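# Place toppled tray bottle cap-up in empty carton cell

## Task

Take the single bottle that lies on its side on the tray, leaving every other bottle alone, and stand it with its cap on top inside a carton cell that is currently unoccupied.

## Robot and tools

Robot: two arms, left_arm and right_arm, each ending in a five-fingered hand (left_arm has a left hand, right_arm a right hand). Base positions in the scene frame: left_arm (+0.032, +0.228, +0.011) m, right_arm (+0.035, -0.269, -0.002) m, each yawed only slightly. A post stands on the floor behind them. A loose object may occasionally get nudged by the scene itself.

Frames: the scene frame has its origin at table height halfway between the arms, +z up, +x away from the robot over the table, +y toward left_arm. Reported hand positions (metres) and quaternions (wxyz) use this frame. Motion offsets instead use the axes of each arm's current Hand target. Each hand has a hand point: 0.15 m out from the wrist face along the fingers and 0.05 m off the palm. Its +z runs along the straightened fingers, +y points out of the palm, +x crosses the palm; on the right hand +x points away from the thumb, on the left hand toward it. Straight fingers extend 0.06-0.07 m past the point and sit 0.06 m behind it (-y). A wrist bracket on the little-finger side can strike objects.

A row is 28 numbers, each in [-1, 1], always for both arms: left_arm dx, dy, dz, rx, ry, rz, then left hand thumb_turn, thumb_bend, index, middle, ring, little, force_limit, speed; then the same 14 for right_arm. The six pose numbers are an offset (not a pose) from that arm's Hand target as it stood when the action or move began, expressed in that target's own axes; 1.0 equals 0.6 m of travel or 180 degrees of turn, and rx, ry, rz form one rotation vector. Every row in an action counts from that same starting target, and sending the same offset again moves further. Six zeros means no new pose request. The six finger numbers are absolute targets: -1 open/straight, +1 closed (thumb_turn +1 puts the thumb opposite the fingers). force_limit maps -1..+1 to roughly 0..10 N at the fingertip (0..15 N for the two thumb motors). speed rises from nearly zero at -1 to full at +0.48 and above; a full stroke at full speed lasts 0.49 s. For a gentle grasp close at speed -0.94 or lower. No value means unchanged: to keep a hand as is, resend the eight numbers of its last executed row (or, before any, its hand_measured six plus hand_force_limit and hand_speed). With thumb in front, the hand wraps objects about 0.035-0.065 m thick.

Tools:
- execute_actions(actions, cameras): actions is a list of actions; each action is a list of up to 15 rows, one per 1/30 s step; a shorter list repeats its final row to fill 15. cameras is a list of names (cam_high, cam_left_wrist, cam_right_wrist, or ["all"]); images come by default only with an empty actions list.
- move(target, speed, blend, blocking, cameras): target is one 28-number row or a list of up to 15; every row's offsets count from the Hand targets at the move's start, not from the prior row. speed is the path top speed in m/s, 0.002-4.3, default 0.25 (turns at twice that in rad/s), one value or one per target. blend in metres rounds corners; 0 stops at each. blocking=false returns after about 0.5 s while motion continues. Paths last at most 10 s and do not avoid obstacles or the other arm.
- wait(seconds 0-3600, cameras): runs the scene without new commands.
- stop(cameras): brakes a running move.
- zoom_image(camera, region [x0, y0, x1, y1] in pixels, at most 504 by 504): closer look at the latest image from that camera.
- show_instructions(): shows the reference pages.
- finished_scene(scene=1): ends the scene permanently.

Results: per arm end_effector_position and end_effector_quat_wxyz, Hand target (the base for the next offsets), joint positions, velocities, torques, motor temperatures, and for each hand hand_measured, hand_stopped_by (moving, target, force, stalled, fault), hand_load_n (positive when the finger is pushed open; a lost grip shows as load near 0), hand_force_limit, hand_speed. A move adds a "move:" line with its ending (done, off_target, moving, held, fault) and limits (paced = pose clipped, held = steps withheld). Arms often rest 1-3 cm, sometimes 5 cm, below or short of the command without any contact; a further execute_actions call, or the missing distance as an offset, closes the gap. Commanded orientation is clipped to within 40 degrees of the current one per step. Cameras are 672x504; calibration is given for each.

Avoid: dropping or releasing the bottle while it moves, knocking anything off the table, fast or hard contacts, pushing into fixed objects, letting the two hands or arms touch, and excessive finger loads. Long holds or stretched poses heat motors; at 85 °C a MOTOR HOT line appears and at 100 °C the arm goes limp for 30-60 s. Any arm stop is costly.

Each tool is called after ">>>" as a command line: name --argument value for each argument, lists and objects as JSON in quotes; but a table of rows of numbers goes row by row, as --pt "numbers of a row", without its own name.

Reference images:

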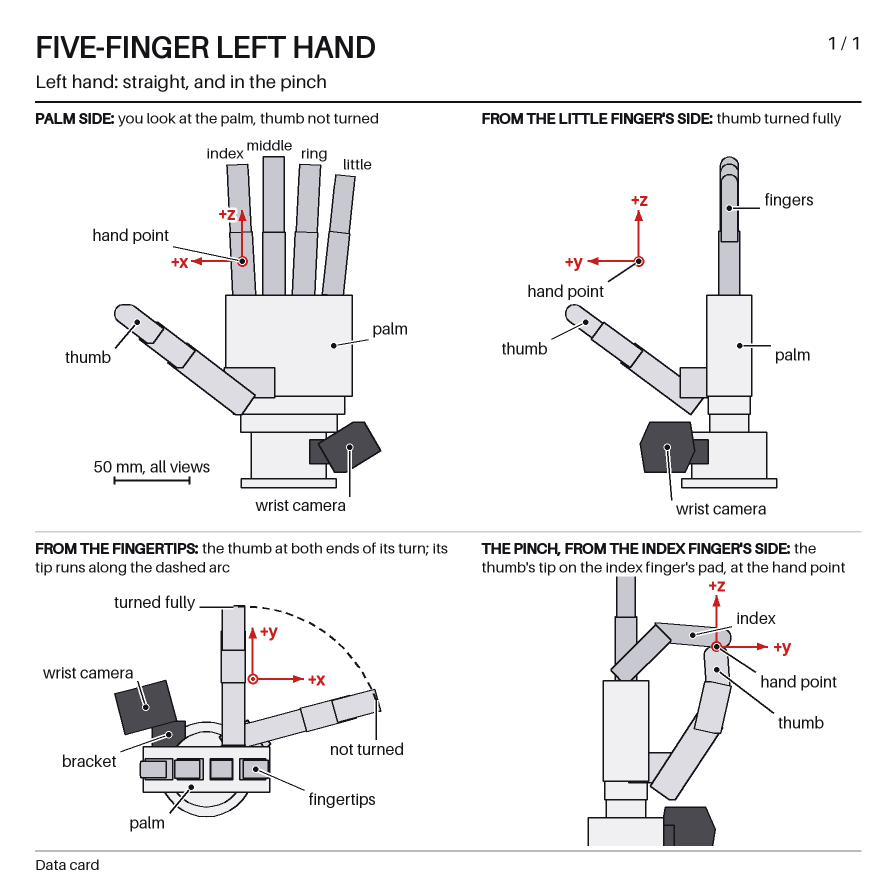

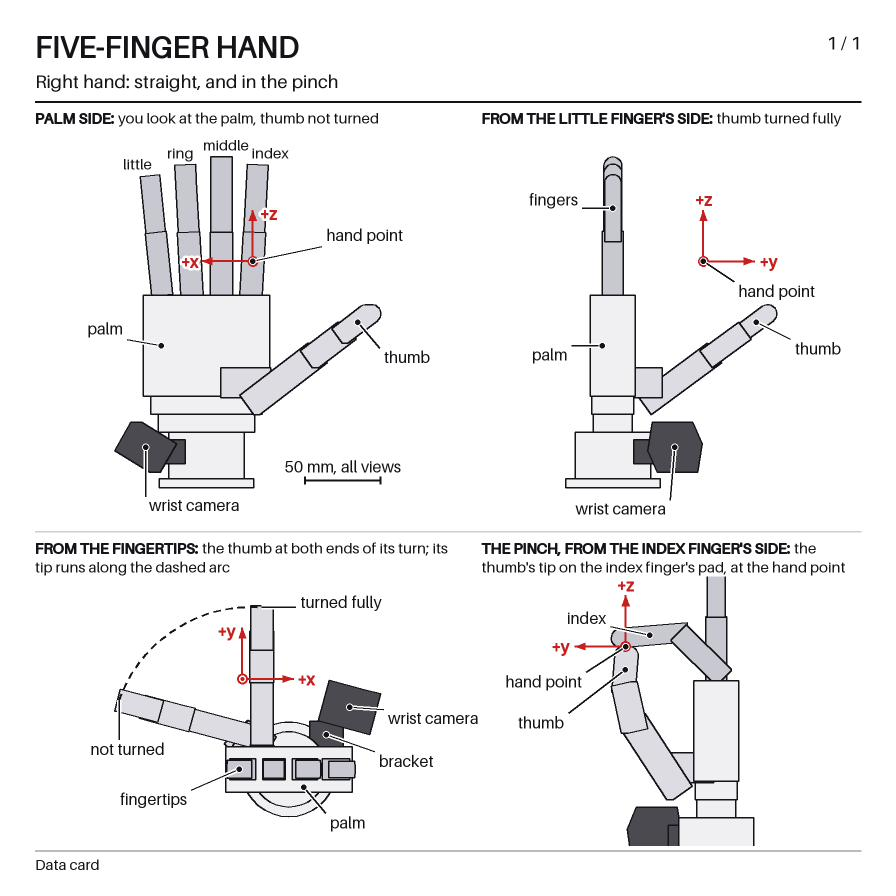

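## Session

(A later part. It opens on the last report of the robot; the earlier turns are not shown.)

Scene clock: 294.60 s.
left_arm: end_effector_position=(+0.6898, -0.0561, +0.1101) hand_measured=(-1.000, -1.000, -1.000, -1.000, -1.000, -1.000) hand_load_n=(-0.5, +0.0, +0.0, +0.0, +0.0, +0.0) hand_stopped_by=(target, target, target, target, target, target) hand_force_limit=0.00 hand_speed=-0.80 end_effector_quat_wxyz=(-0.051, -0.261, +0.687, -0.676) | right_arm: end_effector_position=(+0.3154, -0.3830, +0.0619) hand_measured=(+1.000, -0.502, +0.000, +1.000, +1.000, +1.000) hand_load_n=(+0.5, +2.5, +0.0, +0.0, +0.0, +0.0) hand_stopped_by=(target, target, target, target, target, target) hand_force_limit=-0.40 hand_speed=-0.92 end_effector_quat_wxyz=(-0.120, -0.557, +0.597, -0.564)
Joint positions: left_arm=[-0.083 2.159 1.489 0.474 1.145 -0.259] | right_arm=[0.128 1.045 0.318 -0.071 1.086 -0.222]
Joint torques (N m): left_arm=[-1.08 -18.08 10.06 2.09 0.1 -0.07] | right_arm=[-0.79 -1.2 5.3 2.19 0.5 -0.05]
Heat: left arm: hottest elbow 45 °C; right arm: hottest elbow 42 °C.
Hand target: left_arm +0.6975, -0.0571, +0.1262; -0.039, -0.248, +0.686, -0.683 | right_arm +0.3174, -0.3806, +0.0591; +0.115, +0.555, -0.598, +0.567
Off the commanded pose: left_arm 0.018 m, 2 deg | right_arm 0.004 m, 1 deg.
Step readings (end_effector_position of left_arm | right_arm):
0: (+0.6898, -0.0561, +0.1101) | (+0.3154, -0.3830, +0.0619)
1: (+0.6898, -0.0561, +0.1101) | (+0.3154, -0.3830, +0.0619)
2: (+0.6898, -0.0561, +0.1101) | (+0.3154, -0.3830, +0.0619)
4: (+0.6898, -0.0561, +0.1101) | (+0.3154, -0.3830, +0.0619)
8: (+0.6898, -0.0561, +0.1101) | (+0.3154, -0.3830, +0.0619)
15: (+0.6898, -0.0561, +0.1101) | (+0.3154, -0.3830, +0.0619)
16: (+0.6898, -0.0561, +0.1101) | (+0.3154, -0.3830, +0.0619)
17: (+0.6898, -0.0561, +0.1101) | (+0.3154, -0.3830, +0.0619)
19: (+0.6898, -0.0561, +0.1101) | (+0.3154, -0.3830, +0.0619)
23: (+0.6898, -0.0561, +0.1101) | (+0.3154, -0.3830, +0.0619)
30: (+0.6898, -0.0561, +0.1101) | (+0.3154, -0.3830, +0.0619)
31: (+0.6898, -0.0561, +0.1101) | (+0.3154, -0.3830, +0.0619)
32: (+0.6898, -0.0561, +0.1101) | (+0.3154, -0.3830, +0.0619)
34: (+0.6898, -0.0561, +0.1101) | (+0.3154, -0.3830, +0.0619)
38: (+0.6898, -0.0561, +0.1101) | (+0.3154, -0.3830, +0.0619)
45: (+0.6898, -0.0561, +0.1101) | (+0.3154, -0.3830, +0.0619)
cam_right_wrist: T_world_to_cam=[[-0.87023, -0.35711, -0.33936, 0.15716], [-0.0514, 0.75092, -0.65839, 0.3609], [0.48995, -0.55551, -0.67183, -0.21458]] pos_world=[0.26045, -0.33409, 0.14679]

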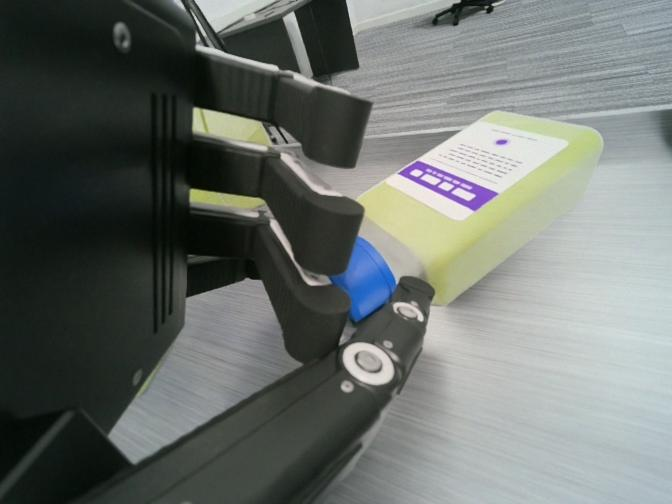

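>>> execute_actions --actions '[[[0,0,0,0,0,0,-1,-1,-1,-1,-1,-1,0,-0.8,0,0,0,0,0,0,1,-0.5,0.2,1,1,1,-0.4,-0.92]],[[0,0,0,0,0,0,-1,-1,-1,-1,-1,-1,0,-0.8,0,0,0,0,0,0,1,-0.5,0.2,1,1,1,-0.4,-0.92]],[[0,0,0,0,0,0,-1,-1,-1,-1,-1,-1,0,-0.8,0,0,0,0,0,0,1,-0.5,0.2,1,1,1,-0.4,-0.92]],[[0,0,0,0,0,0,-1,-1,-1,-1,-1,-1,0,-0.8,0,0,0,0,0,0,1,-0.5,0.2,1,1,1,-0.4,-0.92]]]' --cameras '["cam_right_wrist"]'

>>> zoom_image --camera "cam_right_wrist" --region '[280, 180, 560, 464]'

Scene clock: 309.57 s.
left_arm: end_effector_position=(+0.6898, -0.0561, +0.1101) hand_measured=(-1.000, -1.000, -1.000, -1.000, -1.000, -1.000) hand_load_n=(-0.5, +0.0, +0.0, +0.0, +0.0, +0.0) hand_stopped_by=(target, target, target, target, target, target) hand_force_limit=0.00 hand_speed=-0.80 end_effector_quat_wxyz=(-0.051, -0.261, +0.687, -0.676) | right_arm: end_effector_position=(+0.3154, -0.3829, +0.0619) hand_measured=(+1.000, -0.502, +0.118, +1.000, +1.000, +1.000) hand_load_n=(+0.0, +4.5, +3.5, +0.0, +0.0, +0.0) hand_stopped_by=(target, target, force, target, target, target) hand_force_limit=-0.40 hand_speed=-0.92 end_effector_quat_wxyz=(-0.120, -0.557, +0.597, -0.565)
Joint positions: left_arm=[-0.083 2.159 1.489 0.474 1.145 -0.259] | right_arm=[0.128 1.045 0.318 -0.071 1.086 -0.222]
Joint torques (N m): left_arm=[-0.97 -17.96 10.1 2.1 0.11 -0.07] | right_arm=[-0.79 -1.2 5.31 2.19 0.5 -0.06]
Heat: left arm: hottest elbow 45 °C; right arm: hottest elbow 41 °C.
Hand target: left_arm +0.6975, -0.0571, +0.1262; -0.039, -0.248, +0.686, -0.683 | right_arm +0.3174, -0.3806, +0.0591; +0.115, +0.555, -0.598, +0.567
Off the commanded pose: left_arm 0.018 m, 2 deg | right_arm 0.004 m, 1 deg.
Step readings (end_effector_position of left_arm | right_arm):
0: (+0.6898, -0.0561, +0.1101) | (+0.3154, -0.3830, +0.0619)
1: (+0.6898, -0.0561, +0.1101) | (+0.3154, -0.3830, +0.0619)
2: (+0.6898, -0.0561, +0.1101) | (+0.3154, -0.3830, +0.0619)
4: (+0.6898, -0.0561, +0.1101) | (+0.3154, -0.3830, +0.0619)
8: (+0.6898, -0.0561, +0.1101) | (+0.3154, -0.3829, +0.0619)
15: (+0.6898, -0.0561, +0.1101) | (+0.3154, -0.3829, +0.0619)
16: (+0.6898, -0.0561, +0.1101) | (+0.3154, -0.3829, +0.0619)
17: (+0.6898, -0.0561, +0.1101) | (+0.3154, -0.3829, +0.0619)
19: (+0.6898, -0.0561, +0.1101) | (+0.3154, -0.3829, +0.0619)
23: (+0.6898, -0.0561, +0.1101) | (+0.3154, -0.3829, +0.0619)
30: (+0.6898, -0.0561, +0.1101) | (+0.3154, -0.3829, +0.0619)
31: (+0.6898, -0.0561, +0.1101) | (+0.3154, -0.3829, +0.0619)
32: (+0.6898, -0.0561, +0.1101) | (+0.3154, -0.3829, +0.0619)
34: (+0.6898, -0.0561, +0.1101) | (+0.3154, -0.3829, +0.0619)
38: (+0.6898, -0.0561, +0.1101) | (+0.3154, -0.3829, +0.0619)
45: (+0.6898, -0.0561, +0.1101) | (+0.3154, -0.3829, +0.0619)
46: (+0.6898, -0.0561, +0.1101) | (+0.3154, -0.3829, +0.0619)
47: (+0.6898, -0.0561, +0.1101) | (+0.3154, -0.3829, +0.0619)
49: (+0.6898, -0.0561, +0.1101) | (+0.3154, -0.3829, +0.0619)
53: (+0.6898, -0.0561, +0.1101) | (+0.3154, -0.3829, +0.0619)
60: (+0.6898, -0.0561, +0.1101) | (+0.3154, -0.3829, +0.0619)
cam_right_wrist: T_world_to_cam=[[-0.87015, -0.35698, -0.33972, 0.15724], [-0.05107, 0.75099, -0.65833, 0.36083], [0.49013, -0.5555, -0.6717, -0.21464]] pos_world=[0.26045, -0.33409, 0.14679]

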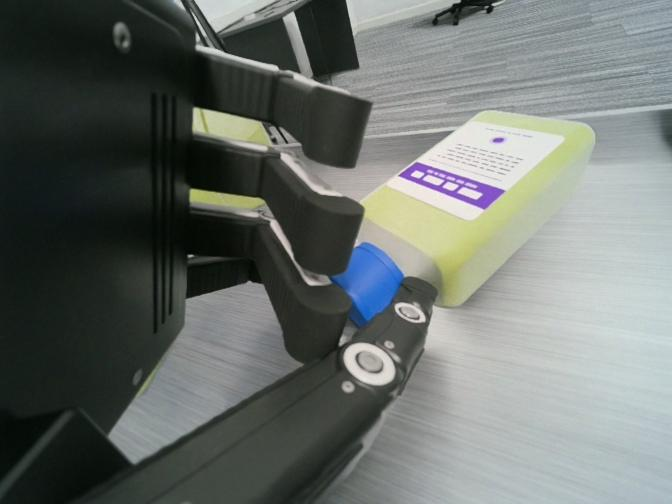

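Scaled by 1.775 from the camera's image (finer frame: 960x720).

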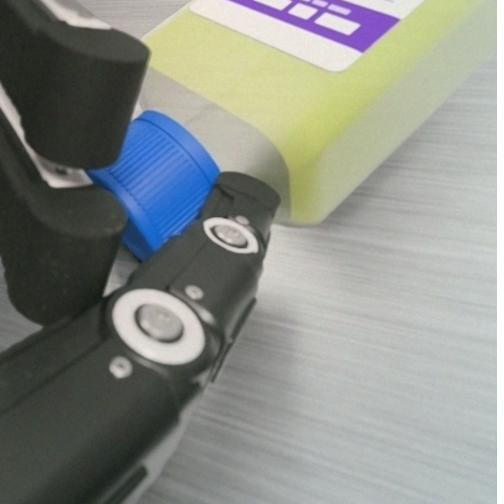

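>>> execute_actions --actions '[[[0,0,0,0,0,0,-1,-1,-1,-1,-1,-1,0,-0.8,0,0,0,0,0,0,1,-0.5,0.25,1,1,1,0.05,-0.94]],[[0,0,0,0,0,0,-1,-1,-1,-1,-1,-1,0,-0.8,0,0,0,0,0,0,1,-0.5,0.25,1,1,1,0.05,-0.94]]]'

Scene clock: 314.47 s.
left_arm: end_effector_position=(+0.6898, -0.0561, +0.1101) hand_measured=(-1.000, -1.000, -1.000, -1.000, -1.000, -1.000) hand_load_n=(+0.0, +0.0, +0.0, +0.0, +0.0, +0.0) hand_stopped_by=(target, target, target, target, target, target) hand_force_limit=0.00 hand_speed=-0.80 end_effector_quat_wxyz=(-0.051, -0.261, +0.687, -0.676) | right_arm: end_effector_position=(+0.3154, -0.3830, +0.0619) hand_measured=(+1.000, -0.504, +0.144, +1.000, +1.000, +1.000) hand_load_n=(+0.0, +6.0, +5.5, +0.0, +0.0, +0.0) hand_stopped_by=(target, target, force, target, target, target) hand_force_limit=0.05 hand_speed=-0.94 end_effector_quat_wxyz=(-0.120, -0.557, +0.598, -0.565)
Joint positions: left_arm=[-0.083 2.159 1.489 0.474 1.145 -0.259] | right_arm=[0.128 1.045 0.318 -0.071 1.086 -0.222]
Joint torques (N m): left_arm=[-0.67 -18.02 10.09 2.15 0.11 -0.08] | right_arm=[-0.79 -1.2 5.3 2.18 0.48 -0.06]
Heat: left arm: hottest elbow 45 °C; right arm: hottest elbow 41 °C.
Hand target: left_arm +0.6975, -0.0571, +0.1262; -0.039, -0.248, +0.686, -0.683 | right_arm +0.3174, -0.3806, +0.0591; +0.115, +0.555, -0.598, +0.567
Off the commanded pose: left_arm 0.018 m, 2 deg | right_arm 0.004 m, 1 deg.
Step readings (end_effector_position of left_arm | right_arm):
0: (+0.6898, -0.0561, +0.1101) | (+0.3154, -0.3829, +0.0619)
1: (+0.6898, -0.0561, +0.1101) | (+0.3154, -0.3829, +0.0619)
2: (+0.6898, -0.0561, +0.1101) | (+0.3154, -0.3829, +0.0619)
4: (+0.6898, -0.0561, +0.1101) | (+0.3154, -0.3830, +0.0619)
8: (+0.6898, -0.0561, +0.1101) | (+0.3154, -0.3830, +0.0619)
15: (+0.6898, -0.0561, +0.1101) | (+0.3154, -0.3830, +0.0619)
16: (+0.6898, -0.0561, +0.1101) | (+0.3154, -0.3830, +0.0619)
17: (+0.6898, -0.0561, +0.1101) | (+0.3154, -0.3830, +0.0619)
19: (+0.6898, -0.0561, +0.1101) | (+0.3154, -0.3830, +0.0619)
23: (+0.6898, -0.0561, +0.1101) | (+0.3154, -0.3830, +0.0619)
30: (+0.6898, -0.0561, +0.1101) | (+0.3154, -0.3830, +0.0619)

>>> move --target '[0,0,0,0,0,0,-1,-1,-1,-1,-1,-1,0,-0.8,0.0383,-0.0276,-0.0166,0,0,0,1,-0.5,0.25,1,1,1,0.05,-0.94]' --speed 0.04 --cameras '["cam_high","cam_right_wrist"]'

Scene clock: 318.37 s.
left_arm: end_effector_position=(+0.6898, -0.0561, +0.1101) hand_measured=(-1.000, -1.000, -1.000, -1.000, -1.000, -1.000) hand_load_n=(-0.5, +0.0, +0.0, +0.0, +0.0, +0.0) hand_stopped_by=(target, target, target, target, target, target) hand_force_limit=0.00 hand_speed=-0.80 end_effector_quat_wxyz=(-0.051, -0.261, +0.687, -0.676) | right_arm: end_effector_position=(+0.3049, -0.3848, +0.0745) hand_measured=(+1.000, -0.504, +0.144, +1.000, +1.000, +1.000) hand_load_n=(+0.0, +6.5, +4.5, +0.0, +0.0, +0.0) hand_stopped_by=(target, target, force, target, target, target) hand_force_limit=0.05 hand_speed=-0.94 end_effector_quat_wxyz=(-0.128, -0.563, +0.595, -0.559)
Joint positions: left_arm=[-0.083 2.159 1.489 0.474 1.145 -0.259] | right_arm=[0.128 0.968 0.327 -0.183 1.086 -0.221]
Joint torques (N m): left_arm=[-0.73 -17.9 10.07 2.07 0.11 -0.09] | right_arm=[-0.85 -2.49 8.44 0.66 0.51 -0.08]
Heat: left arm: hottest elbow 45 °C; right arm: hottest elbow 41 °C.
Hand target: left_arm +0.6975, -0.0571, +0.1262; -0.039, -0.248, +0.686, -0.683 | right_arm +0.3174, -0.3805, +0.0891; +0.115, +0.555, -0.598, +0.567
Off the commanded pose: left_arm 0.018 m, 2 deg | right_arm 0.020 m, 2 deg.
move: off_target (right_arm)
cam_right_wrist: T_world_to_cam=[[-0.87797, -0.35835, -0.31743, 0.15184], [-0.06678, 0.74826, -0.66003, 0.37385], [0.47404, -0.55829, -0.68088, -0.1975]] pos_world=[0.2519, -0.3356, 0.16048]

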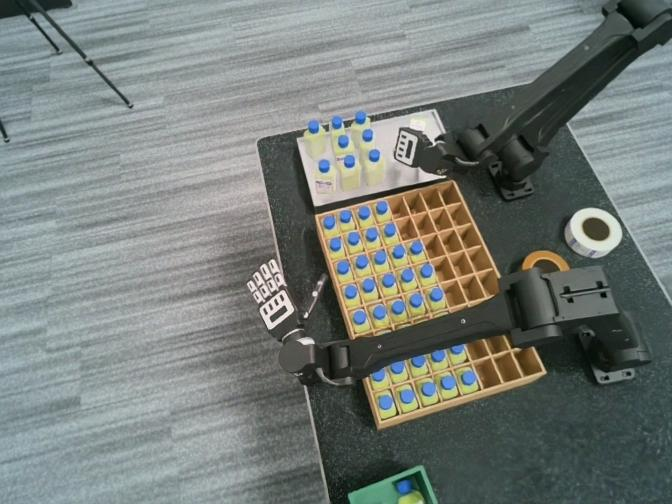

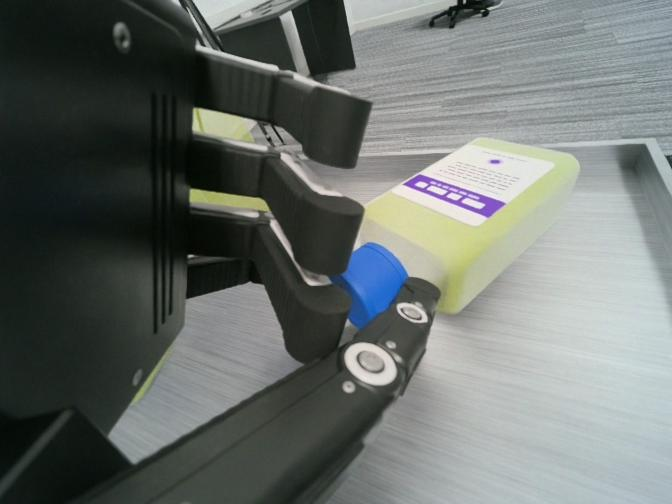

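>>> move --target '[0,0,0,0,0,0,-1,-1,-1,-1,-1,-1,0,-0.8,0.0383,-0.0276,-0.0166,0,0,0,1,-0.5,0.25,1,1,1,0.05,-0.94]' --speed 0.04 --cameras '["cam_high","cam_right_wrist"]'

Scene clock: 323.53 s.
left_arm: end_effector_position=(+0.6898, -0.0561, +0.1101) hand_measured=(-1.000, -1.000, -1.000, -1.000, -1.000, -1.000) hand_load_n=(-0.5, +0.0, -0.5, +0.0, +0.0, +0.0) hand_stopped_by=(target, target, target, target, target, target) hand_force_limit=0.00 hand_speed=-0.80 end_effector_quat_wxyz=(-0.051, -0.261, +0.687, -0.676) | right_arm: end_effector_position=(+0.3058, -0.3846, +0.1026) hand_measured=(+1.000, -0.504, +0.144, +1.000, +1.000, +1.000) hand_load_n=(+0.0, +6.5, +4.5, +0.0, +0.0, +0.0) hand_stopped_by=(target, target, force, target, target, target) hand_force_limit=0.05 hand_speed=-0.94 end_effector_quat_wxyz=(-0.129, -0.564, +0.595, -0.559)
Joint positions: left_arm=[-0.083 2.159 1.489 0.474 1.145 -0.259] | right_arm=[0.128 0.895 0.382 -0.313 1.086 -0.22]
Joint torques (N m): left_arm=[-0.85 -17.85 10.14 2.04 0.11 -0.08] | right_arm=[-0.85 -2.2 9.16 0.72 0.51 -0.07]
Heat: left arm: hottest elbow 45 °C; right arm: hottest elbow 41 °C.
Hand target: left_arm +0.6975, -0.0571, +0.1262; -0.039, -0.248, +0.686, -0.683 | right_arm +0.3176, -0.3804, +0.1193; +0.115, +0.555, -0.598, +0.567
Off the commanded pose: left_arm 0.018 m, 2 deg | right_arm 0.021 m, 2 deg.
move: off_target (right_arm)
cam_right_wrist: T_world_to_cam=[[-0.87854, -0.35831, -0.31589, 0.16169], [-0.0678, 0.74815, -0.66006, 0.39261], [0.47283, -0.55847, -0.68157, -0.17834]] pos_world=[0.25299, -0.3354, 0.18867]

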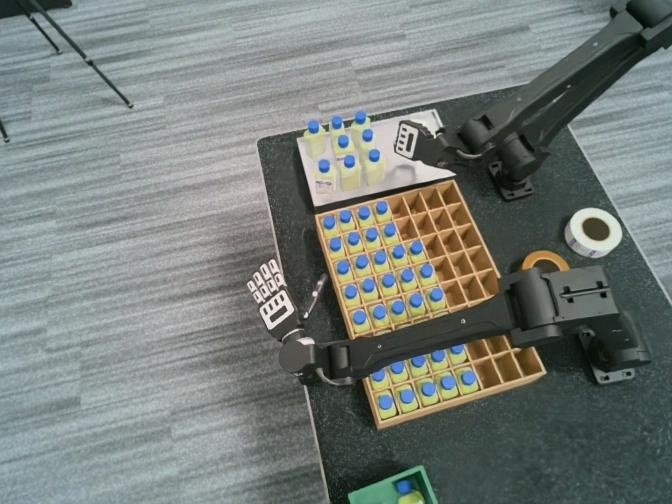

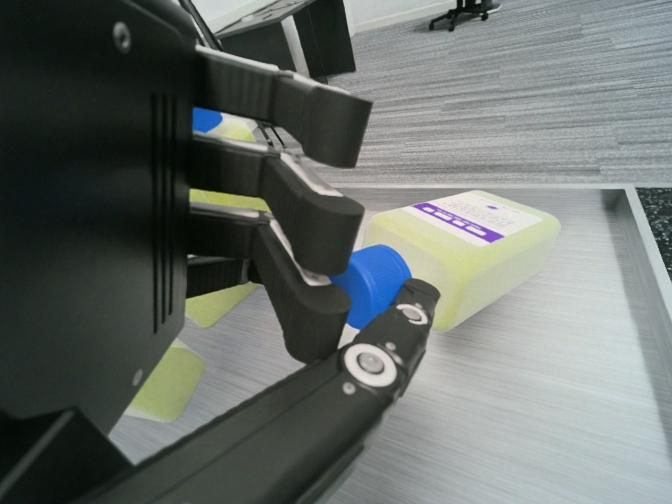

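>>> move --target '[0,0,0,0,0,0,-1,-1,-1,-1,-1,-1,0,-0.8,0.0511,-0.0368,-0.0221,0,0,0,1,-0.5,0.25,1,1,1,0.05,-0.94]' --speed 0.04 --cameras '["cam_high","cam_right_wrist"]'

Scene clock: 344.10 s.
left_arm: end_effector_position=(+0.6898, -0.0561, +0.1101) hand_measured=(-1.000, -1.000, -1.000, -1.000, -1.000, -1.000) hand_load_n=(+0.0, +0.0, +0.0, +0.0, +0.0, +0.0) hand_stopped_by=(target, target, target, target, target, target) hand_force_limit=0.00 hand_speed=-0.80 end_effector_quat_wxyz=(-0.051, -0.261, +0.687, -0.676) | right_arm: end_effector_position=(+0.3073, -0.3844, +0.1403) hand_measured=(+1.000, -0.504, +0.144, +1.000, +1.000, +1.000) hand_load_n=(+1.0, +6.5, +4.5, +0.0, +0.0, +0.0) hand_stopped_by=(target, target, force, target, target, target) hand_force_limit=0.05 hand_speed=-0.94 end_effector_quat_wxyz=(-0.130, -0.564, +0.594, -0.558)
Joint positions: left_arm=[-0.083 2.159 1.489 0.474 1.145 -0.259] | right_arm=[0.128 0.829 0.463 -0.463 1.086 -0.22]
Joint torques (N m): left_arm=[-1.08 -17.9 10.1 2.09 0.11 -0.05] | right_arm=[-0.73 -1.96 9.8 0.59 0.51 -0.09]
Heat: left arm: hottest elbow 46 °C; right arm: hottest elbow 46 °C.
Hand target: left_arm +0.6975, -0.0571, +0.1262; -0.039, -0.248, +0.686, -0.683 | right_arm +0.3176, -0.3804, +0.1592; +0.115, +0.555, -0.598, +0.567
Off the commanded pose: left_arm 0.018 m, 2 deg | right_arm 0.022 m, 2 deg.
move: off_target (right_arm)
cam_right_wrist: T_world_to_cam=[[-0.87945, -0.35848, -0.31313, 0.17484], [-0.0697, 0.74776, -0.6603, 0.41785], [0.47085, -0.55888, -0.68261, -0.15249]] pos_world=[0.25469, -0.335, 0.22657]

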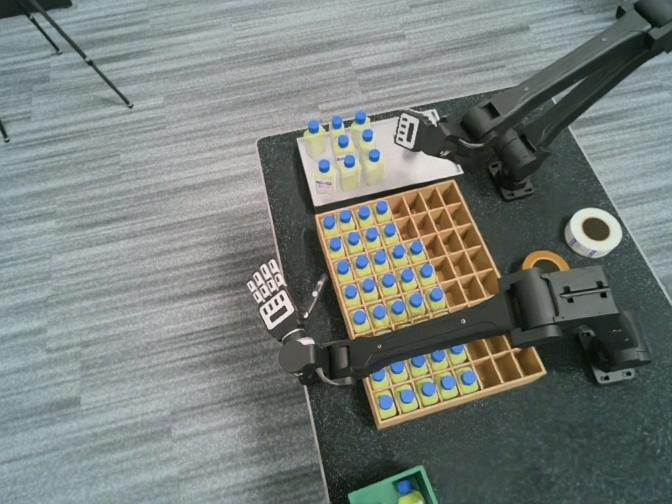

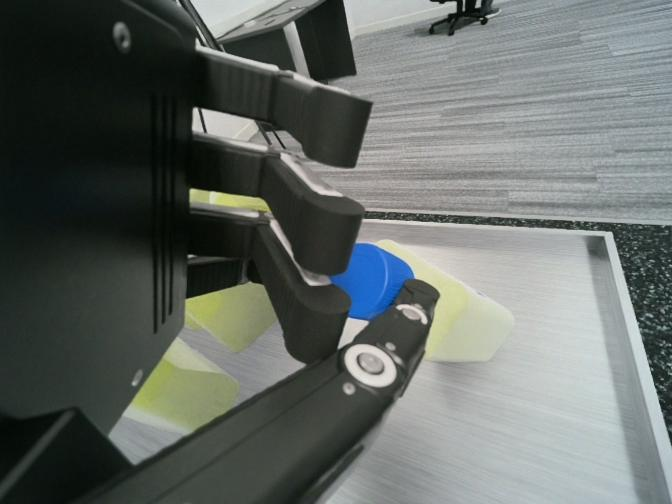

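>>> move --target '[0,0,0,0,0,0,-1,-1,-1,-1,-1,-1,0,-0.8,0.0383,-0.0276,-0.0166,0,0,0,1,-0.5,0.25,1,1,1,0.05,-0.94]' --speed 0.03 --cameras '["cam_high","cam_right_wrist"]'

>>> zoom_image --camera "cam_right_wrist" --region '[180, 180, 560, 464]'

Scene clock: 349.30 s.
left_arm: end_effector_position=(+0.6898, -0.0561, +0.1101) hand_measured=(-1.000, -1.000, -1.000, -1.000, -1.000, -1.000) hand_load_n=(+0.0, +0.0, +0.0, +0.0, +0.0, -0.5) hand_stopped_by=(target, target, target, target, target, target) hand_force_limit=0.00 hand_speed=-0.80 end_effector_quat_wxyz=(-0.051, -0.261, +0.687, -0.676) | right_arm: end_effector_position=(+0.3079, -0.3838, +0.1668) hand_measured=(+1.000, -0.504, +0.144, +1.000, +1.000, +1.000) hand_load_n=(+1.0, +6.0, +5.0, +0.0, +0.0, +0.0) hand_stopped_by=(target, target, force, target, target, target) hand_force_limit=0.05 hand_speed=-0.94 end_effector_quat_wxyz=(-0.131, -0.567, +0.594, -0.556)
Joint positions: left_arm=[-0.083 2.159 1.489 0.474 1.145 -0.259] | right_arm=[0.128 0.799 0.527 -0.564 1.083 -0.218]
Joint torques (N m): left_arm=[-0.67 -18.08 10.09 2.09 0.1 -0.09] | right_arm=[-0.85 -2.08 10.35 0.75 0.61 -0.12]
Heat: left arm: hottest elbow 46 °C; right arm: hottest elbow 45 °C.
Hand target: left_arm +0.6975, -0.0571, +0.1262; -0.039, -0.248, +0.686, -0.683 | right_arm +0.3177, -0.3804, +0.1893; +0.115, +0.555, -0.598, +0.567
Off the commanded pose: left_arm 0.018 m, 2 deg | right_arm 0.025 m, 3 deg.
move: off_target (right_arm)
cam_right_wrist: T_world_to_cam=[[-0.88101, -0.35902, -0.30809, 0.18327], [-0.07512, 0.74913, -0.65815, 0.43676], [0.46709, -0.55669, -0.68697, -0.13167]] pos_world=[0.25578, -0.33469, 0.25346]

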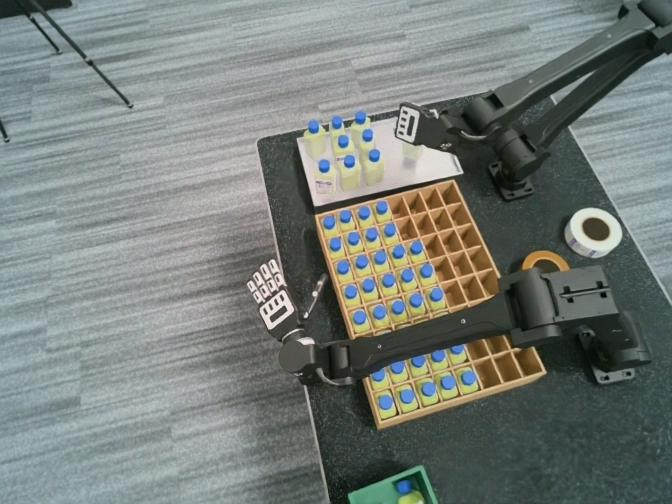

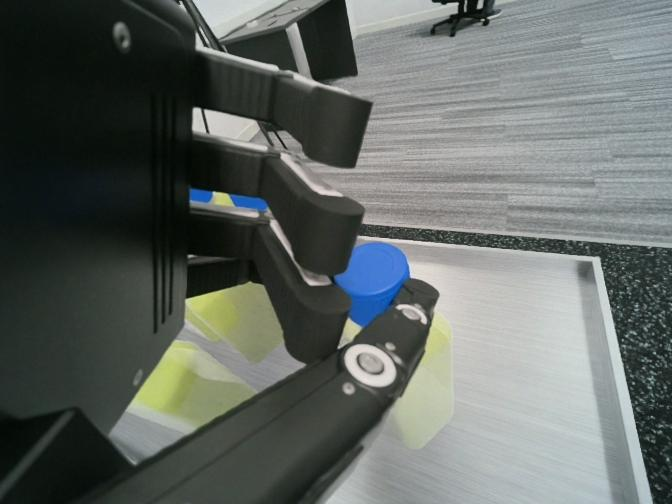

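Scaled by 1.326 from the camera's image (finer frame: 960x720).

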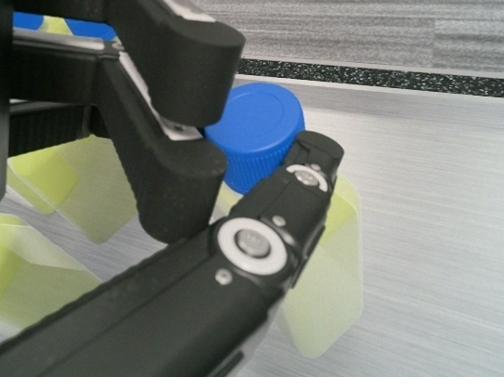

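>>> zoom_image --camera "cam_high" --region '[370, 90, 460, 180]'

Scaled by 5.600 from the camera's image (finer frame: 960x720).

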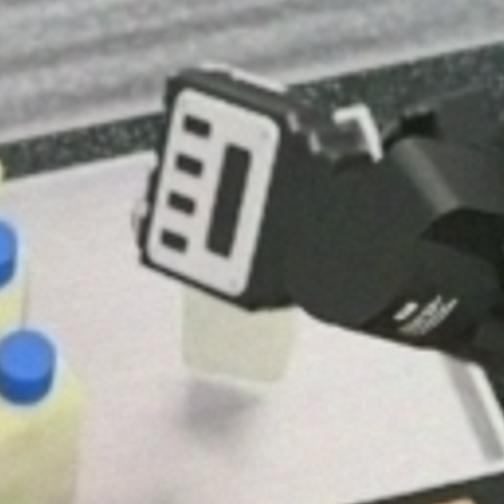

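>>> move --target '[0,0,0,0,0,0,-1,-1,-1,-1,-1,-1,0,-0.8,0.178,-0.1323,-0.0763,0,0,0,1,-0.5,0.25,1,1,1,0.05,-0.94]' --speed 0.08 --cameras '["cam_high","cam_right_wrist"]'

Scene clock: 369.07 s.
left_arm: end_effector_position=(+0.6898, -0.0561, +0.1101) hand_measured=(-1.000, -1.000, -1.000, -1.000, -1.000, -1.000) hand_load_n=(-0.5, +0.0, +0.0, +0.0, +0.0, +0.0) hand_stopped_by=(target, target, target, target, target, target) hand_force_limit=0.00 hand_speed=-0.80 end_effector_quat_wxyz=(-0.051, -0.261, +0.687, -0.676) | right_arm: end_effector_position=(+0.3145, -0.3825, +0.3118) hand_measured=(+1.000, -0.504, +0.144, +1.000, +1.000, +1.000) hand_load_n=(+0.5, +6.0, +4.5, +0.0, +0.0, +0.0) hand_stopped_by=(target, target, force, target, target, target) hand_force_limit=0.05 hand_speed=-0.94 end_effector_quat_wxyz=(-0.124, -0.561, +0.597, -0.560)
Joint positions: left_arm=[-0.083 2.159 1.489 0.474 1.145 -0.259] | right_arm=[0.128 0.774 0.895 -0.939 1.083 -0.217]
Joint torques (N m): left_arm=[-0.97 -17.85 10.1 2.13 0.1 -0.08] | right_arm=[-0.85 -0.38 10.61 0.83 0.63 -0.11]
Motor temperatures (°C): left_arm=[28 40 46 30 28 29] | right_arm=[35 31 49 28 35 29]
Heat: left arm: hottest elbow 46 °C; right arm: hottest elbow 49 °C.
Hand target: left_arm +0.6975, -0.0571, +0.1262; -0.039, -0.248, +0.686, -0.683 | right_arm +0.3200, -0.3801, +0.3299; +0.115, +0.555, -0.598, +0.567
Off the commanded pose: left_arm 0.018 m, 2 deg | right_arm 0.019 m, 1 deg.
move: off_target (right_arm)
cam_right_wrist: T_world_to_cam=[[-0.87479, -0.35764, -0.32686, 0.23874], [-0.06198, 0.75169, -0.65659, 0.52811], [0.48052, -0.55412, -0.67974, -0.04004]] pos_world=[0.26082, -0.33378, 0.39757]

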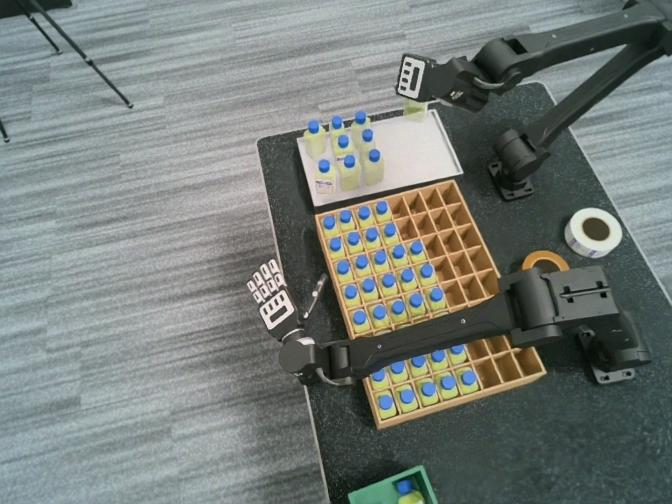

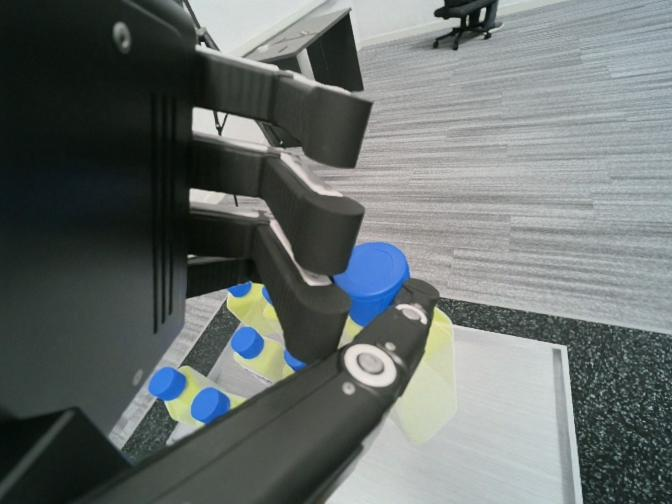

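>>> move --target '[0,0,0,0,0,0,-1,-1,-1,-1,-1,-1,0,-0.8,-0.193,-0.2282,-0.0674,0.2638,-0.1898,-0.114,1,-0.5,0.25,1,1,1,0.05,-0.94]' --speed 0.12 --cameras '["cam_high","cam_right_wrist"]'

Scene clock: 376.57 s.
left_arm: end_effector_position=(+0.6898, -0.0561, +0.1101) hand_measured=(-1.000, -1.000, -1.000, -1.000, -1.000, -1.000) hand_load_n=(-0.5, +0.0, +0.0, +0.0, +0.0, +0.0) hand_stopped_by=(target, target, target, target, target, target) hand_force_limit=0.00 hand_speed=-0.80 end_effector_quat_wxyz=(-0.051, -0.261, +0.687, -0.676) | right_arm: end_effector_position=(+0.4411, -0.2477, +0.3126) hand_measured=(+1.000, -0.504, +0.144, +1.000, +1.000, +1.000) hand_load_n=(+1.0, +6.0, +5.0, +0.0, +0.0, +0.0) hand_stopped_by=(target, target, force, target, target, target) hand_force_limit=0.05 hand_speed=-0.94 end_effector_quat_wxyz=(-0.191, +0.796, -0.233, +0.525)
Joint positions: left_arm=[-0.083 2.159 1.489 0.474 1.145 -0.259] | right_arm=[0.107 0.782 0.85 -0.455 0.096 -0.898]
Joint torques (N m): left_arm=[-0.79 -17.85 10.11 2 0.08 -0.07] | right_arm=[-2.08 -1.67 9.37 3.64 -0.1 -0.26]
Heat: left arm: hottest elbow 46 °C; right arm: hottest elbow 48 °C.
Hand target: left_arm +0.6975, -0.0571, +0.1262; -0.039, -0.248, +0.686, -0.683 | right_arm +0.4503, -0.2502, +0.3299; -0.194, +0.784, -0.227, +0.544
Off the commanded pose: left_arm 0.018 m, 2 deg | right_arm 0.020 m, 3 deg.
move: off_target (right_arm)
cam_right_wrist: T_world_to_cam=[[-0.10547, -0.93007, -0.3519, -0.07548], [-0.71775, 0.31613, -0.6204, 0.60521], [0.68827, 0.18714, -0.7009, 0.073]] pos_world=[0.37618, -0.27519, 0.40008]

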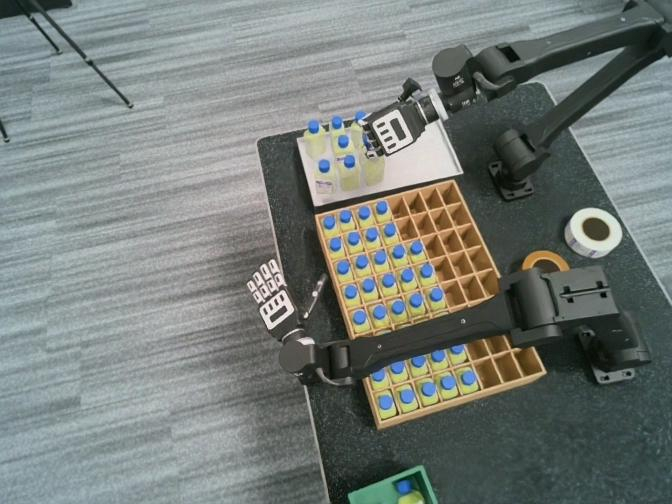

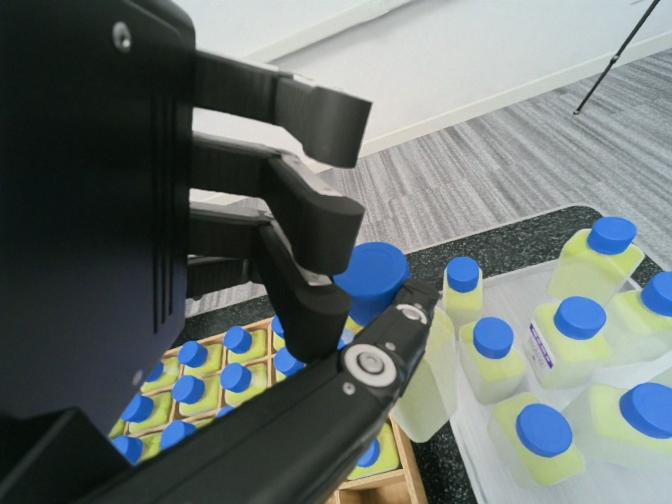

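>>> move --target '[0,0,0,0,0,0,-1,-1,-1,-1,-1,-1,0,-0.8,-0.04,0.0008,-0.0932,0.2626,-0.1892,-0.114,1,-0.5,0.25,1,1,1,0.05,-0.94]' --speed 0.12 --cameras '["cam_high","cam_right_wrist"]'

Scene clock: 388.67 s.
left_arm: end_effector_position=(+0.6898, -0.0561, +0.1101) hand_measured=(-1.000, -1.000, -1.000, -1.000, -1.000, -1.000) hand_load_n=(+0.0, +0.0, +0.0, +0.0, +0.0, +0.0) hand_stopped_by=(target, target, target, target, target, target) hand_force_limit=0.00 hand_speed=-0.80 end_effector_quat_wxyz=(-0.051, -0.261, +0.687, -0.676) | right_arm: end_effector_position=(+0.3846, -0.2354, +0.3076) hand_measured=(+1.000, -0.504, +0.144, +1.000, +1.000, +1.000) hand_load_n=(+0.5, +6.0, +4.5, +0.0, +0.0, +0.0) hand_stopped_by=(target, target, force, target, target, target) hand_force_limit=0.05 hand_speed=-0.94 end_effector_quat_wxyz=(-0.437, +0.804, +0.155, +0.371)
Joint positions: left_arm=[-0.083 2.159 1.489 0.474 1.145 -0.259] | right_arm=[-0.422 0.941 1.009 -1.243 -1.191 -2.043]
Joint torques (N m): left_arm=[-0.91 -17.9 10.13 2.04 0.1 -0.08] | right_arm=[-1.9 -3.31 10.5 0.35 -0.94 -0.25]
Heat: left arm: hottest elbow 46 °C; right arm: hottest elbow 48 °C.
Hand target: left_arm +0.6975, -0.0571, +0.1262; -0.039, -0.248, +0.686, -0.683 | right_arm +0.3903, -0.2403, +0.3298; -0.445, +0.790, +0.207, +0.367
Off the commanded pose: left_arm 0.018 m, 2 deg | right_arm 0.023 m, 6 deg.
joint sent to its limit (right arm) — joint 6 (wrist roll), lower limit. The joint targets are off in orientation, not in position.
move: off_target (right_arm)
cam_right_wrist: T_world_to_cam=[[0.70614, -0.58798, -0.39452, -0.29022], [-0.67384, -0.38686, -0.62951, 0.37811], [0.21752, 0.71036, -0.66938, 0.40071]] pos_world=[0.37256, -0.30902, 0.39175]

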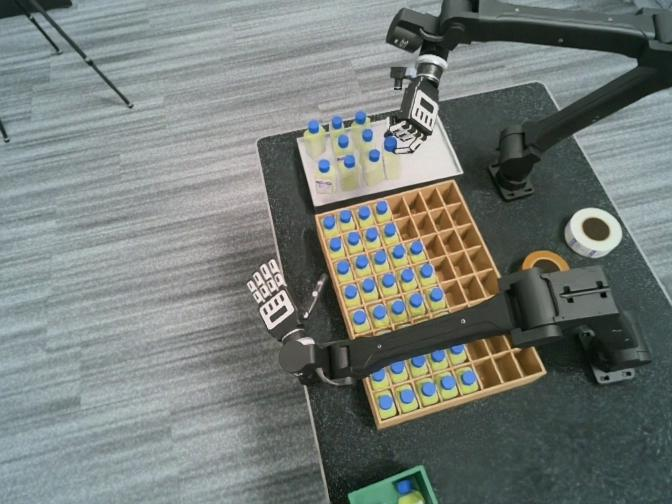

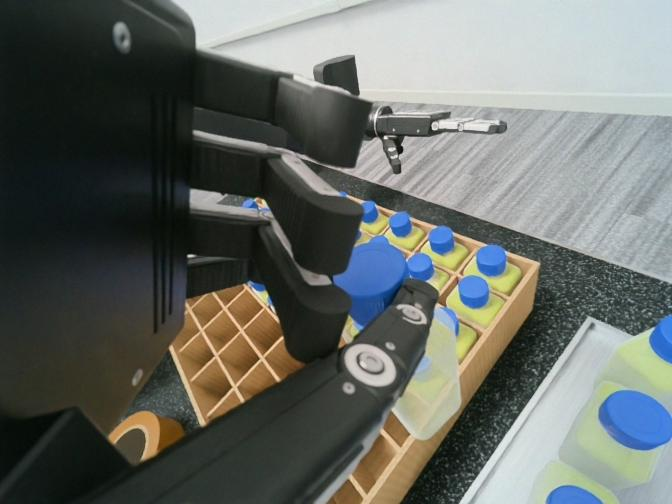

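>>> move --target '[0,0,0,0,0,0,-1,-1,-1,-1,-1,-1,0,-0.8,0,0,0,0,-0.0772,0.1285,1,-0.5,0.25,1,1,1,0.05,-0.94]' --speed 0.1 --cameras '["cam_high","cam_right_wrist"]'

>>> zoom_image --camera "cam_high" --region '[360, 60, 480, 200]'

Scene clock: 400.33 s.
left_arm: end_effector_position=(+0.6898, -0.0561, +0.1101) hand_measured=(-1.000, -1.000, -1.000, -1.000, -1.000, -1.000) hand_load_n=(+0.0, +0.0, +0.0, +0.0, +0.0, +0.0) hand_stopped_by=(target, target, target, target, target, target) hand_force_limit=0.00 hand_speed=-0.80 end_effector_quat_wxyz=(-0.051, -0.261, +0.687, -0.676) | right_arm: end_effector_position=(+0.3831, -0.2402, +0.3152) hand_measured=(+1.000, -0.504, +0.144, +1.000, +1.000, +1.000) hand_load_n=(+0.5, +6.0, +4.5, +0.0, +0.0, +0.0) hand_stopped_by=(target, target, force, target, target, target) hand_force_limit=0.05 hand_speed=-0.94 end_effector_quat_wxyz=(-0.467, +0.862, +0.066, +0.185)
Joint positions: left_arm=[-0.083 2.159 1.489 0.474 1.145 -0.259] | right_arm=[-0.374 1.196 1.296 -1.691 -1.052 -2.048]
Joint torques (N m): left_arm=[-0.91 -18.32 10.11 2.1 0.11 -0.06] | right_arm=[-0.79 -5.71 9.87 -0.35 -0.93 -0.21]
Heat: left arm: hottest elbow 46 °C; right arm: hottest elbow 49 °C.
Hand target: left_arm +0.6975, -0.0571, +0.1262; -0.039, -0.248, +0.686, -0.683 | right_arm +0.3903, -0.2402, +0.3298; -0.482, +0.854, +0.097, +0.173
Off the commanded pose: left_arm 0.018 m, 2 deg | right_arm 0.016 m, 4 deg.
joint sent to its limit (right arm) — joint 4 (wrist pitch), lower limit; joint 6 (wrist roll), lower limit. The joint targets are off in orientation, not in position.
move: off_target (right_arm)
cam_right_wrist: T_world_to_cam=[[0.48794, -0.57107, -0.66015, -0.11754], [-0.86739, -0.40189, -0.29345, 0.34458], [-0.09773, 0.7158, -0.69144, 0.53849]] pos_world=[0.40886, -0.31409, 0.39585]

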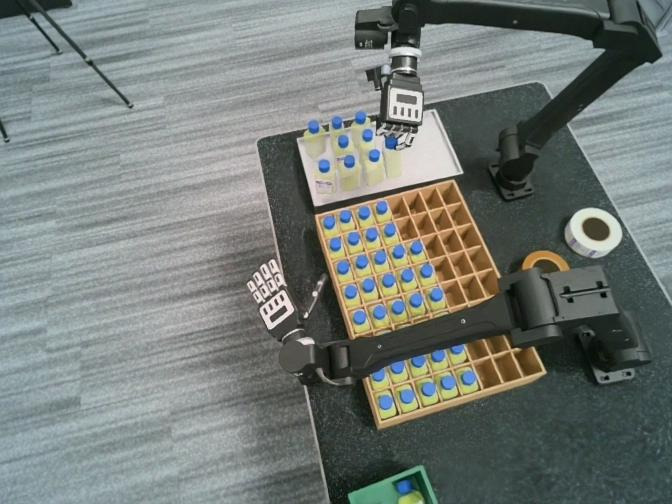

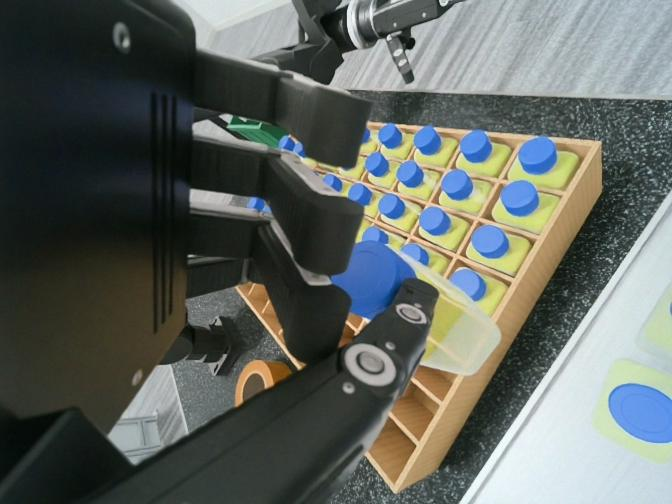

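Scaled by 3.600 from the camera's image (finer frame: 960x720).

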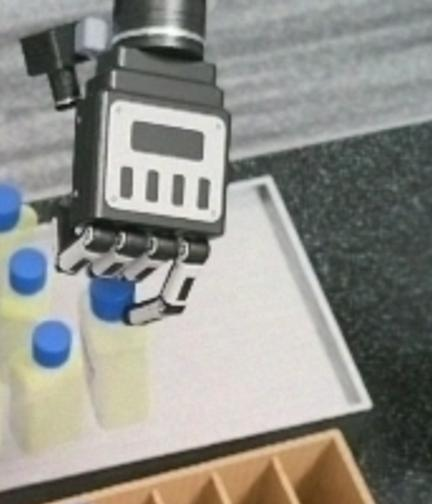

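>>> move --target '[0,0,0,0,0,0,-1,-1,-1,-1,-1,-1,0,-0.8,-0.1153,-0.0505,0.147,0.005,-0.0174,0.0082,1,-0.5,0.25,1,1,1,0.05,-0.94]' --speed 0.08 --cameras '["cam_high","cam_right_wrist"]'

>>> zoom_image --camera "cam_high" --region '[360, 100, 520, 280]'

>>> zoom_image --camera "cam_right_wrist" --region '[250, 150, 600, 504]'

Scene clock: 433.70 s.
left_arm: end_effector_position=(+0.6898, -0.0561, +0.1101) hand_measured=(-1.000, -1.000, -1.000, -1.000, -1.000, -1.000) hand_load_n=(-0.5, +0.0, +0.0, +0.0, +0.0, +0.0) hand_stopped_by=(target, target, target, target, target, target) hand_force_limit=0.00 hand_speed=-0.80 end_effector_quat_wxyz=(-0.051, -0.261, +0.687, -0.676) | right_arm: end_effector_position=(+0.3338, -0.1509, +0.2792) hand_measured=(+1.000, -0.504, +0.144, +1.000, +1.000, +1.000) hand_load_n=(+0.5, +6.0, +4.5, +0.0, +0.0, +0.0) hand_stopped_by=(target, target, force, target, target, target) hand_force_limit=0.05 hand_speed=-0.94 end_effector_quat_wxyz=(-0.488, +0.857, +0.095, +0.132)
Joint positions: left_arm=[-0.083 2.159 1.489 0.474 1.145 -0.259] | right_arm=[-0.122 1.047 1.087 -1.446 -1.053 -1.756]
Joint torques (N m): left_arm=[-0.85 -17.9 10.11 2.11 0.11 -0.07] | right_arm=[-1.03 -5.71 7.06 1.25 -0.92 -0.03]
Heat: left arm: hottest elbow 46 °C; right arm: hottest elbow 52 °C.
Hand target: left_arm +0.6975, -0.0571, +0.1262; -0.039, -0.248, +0.686, -0.683 | right_arm +0.3343, -0.1490, +0.2848; -0.488, +0.855, +0.101, +0.143
Off the commanded pose: left_arm 0.018 m, 2 deg | right_arm 0.006 m, 1 deg.
move: done
cam_right_wrist: T_world_to_cam=[[0.50075, -0.5011, -0.70579, -0.04729], [-0.83708, -0.48788, -0.24752, 0.29128], [-0.22031, 0.71475, -0.66377, 0.47785]] pos_world=[0.37278, -0.22313, 0.3559]

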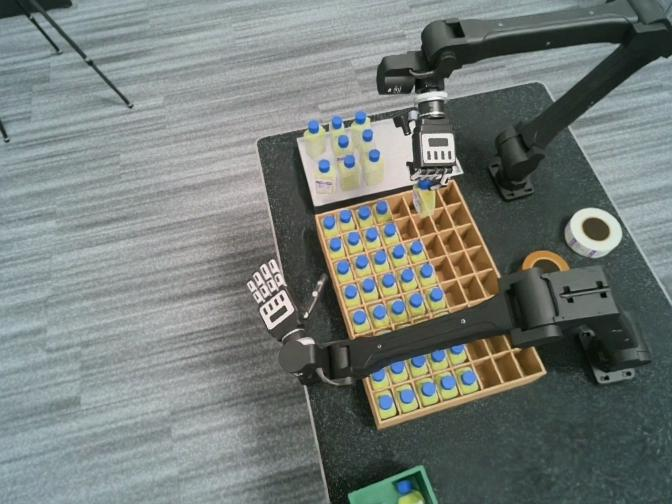

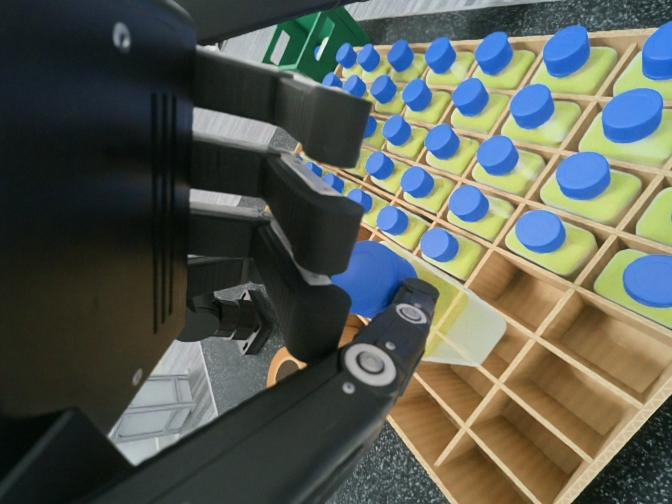

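Scaled by 2.800 from the camera's image (finer frame: 960x720).

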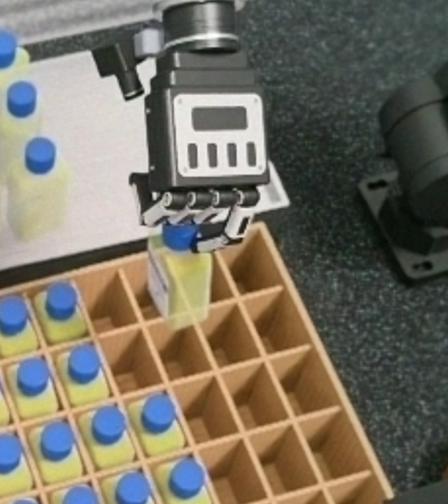

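Scaled by 1.424 from the camera's image (finer frame: 960x720).

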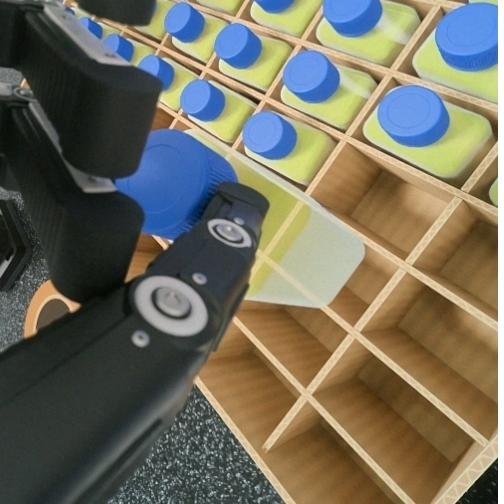

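>>> zoom_image --camera "cam_high" --region '[380, 175, 480, 250]'

>>> zoom_image --camera "cam_right_wrist" --region '[400, 220, 600, 420]'

Scaled by 5.040 from the camera's image (finer frame: 960x720).

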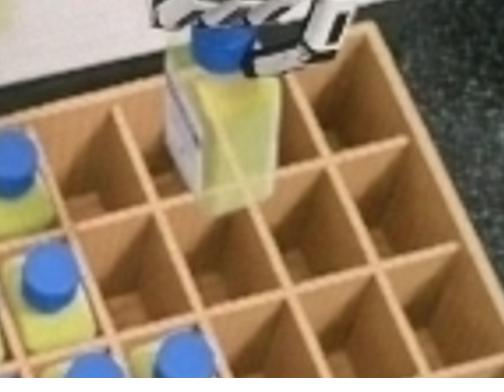

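Scaled by 2.520 from the camera's image (finer frame: 960x720).

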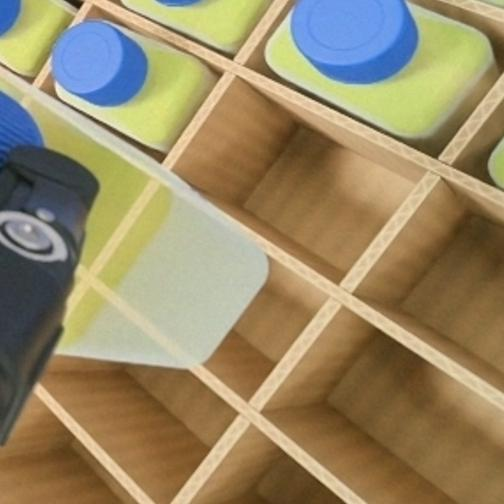

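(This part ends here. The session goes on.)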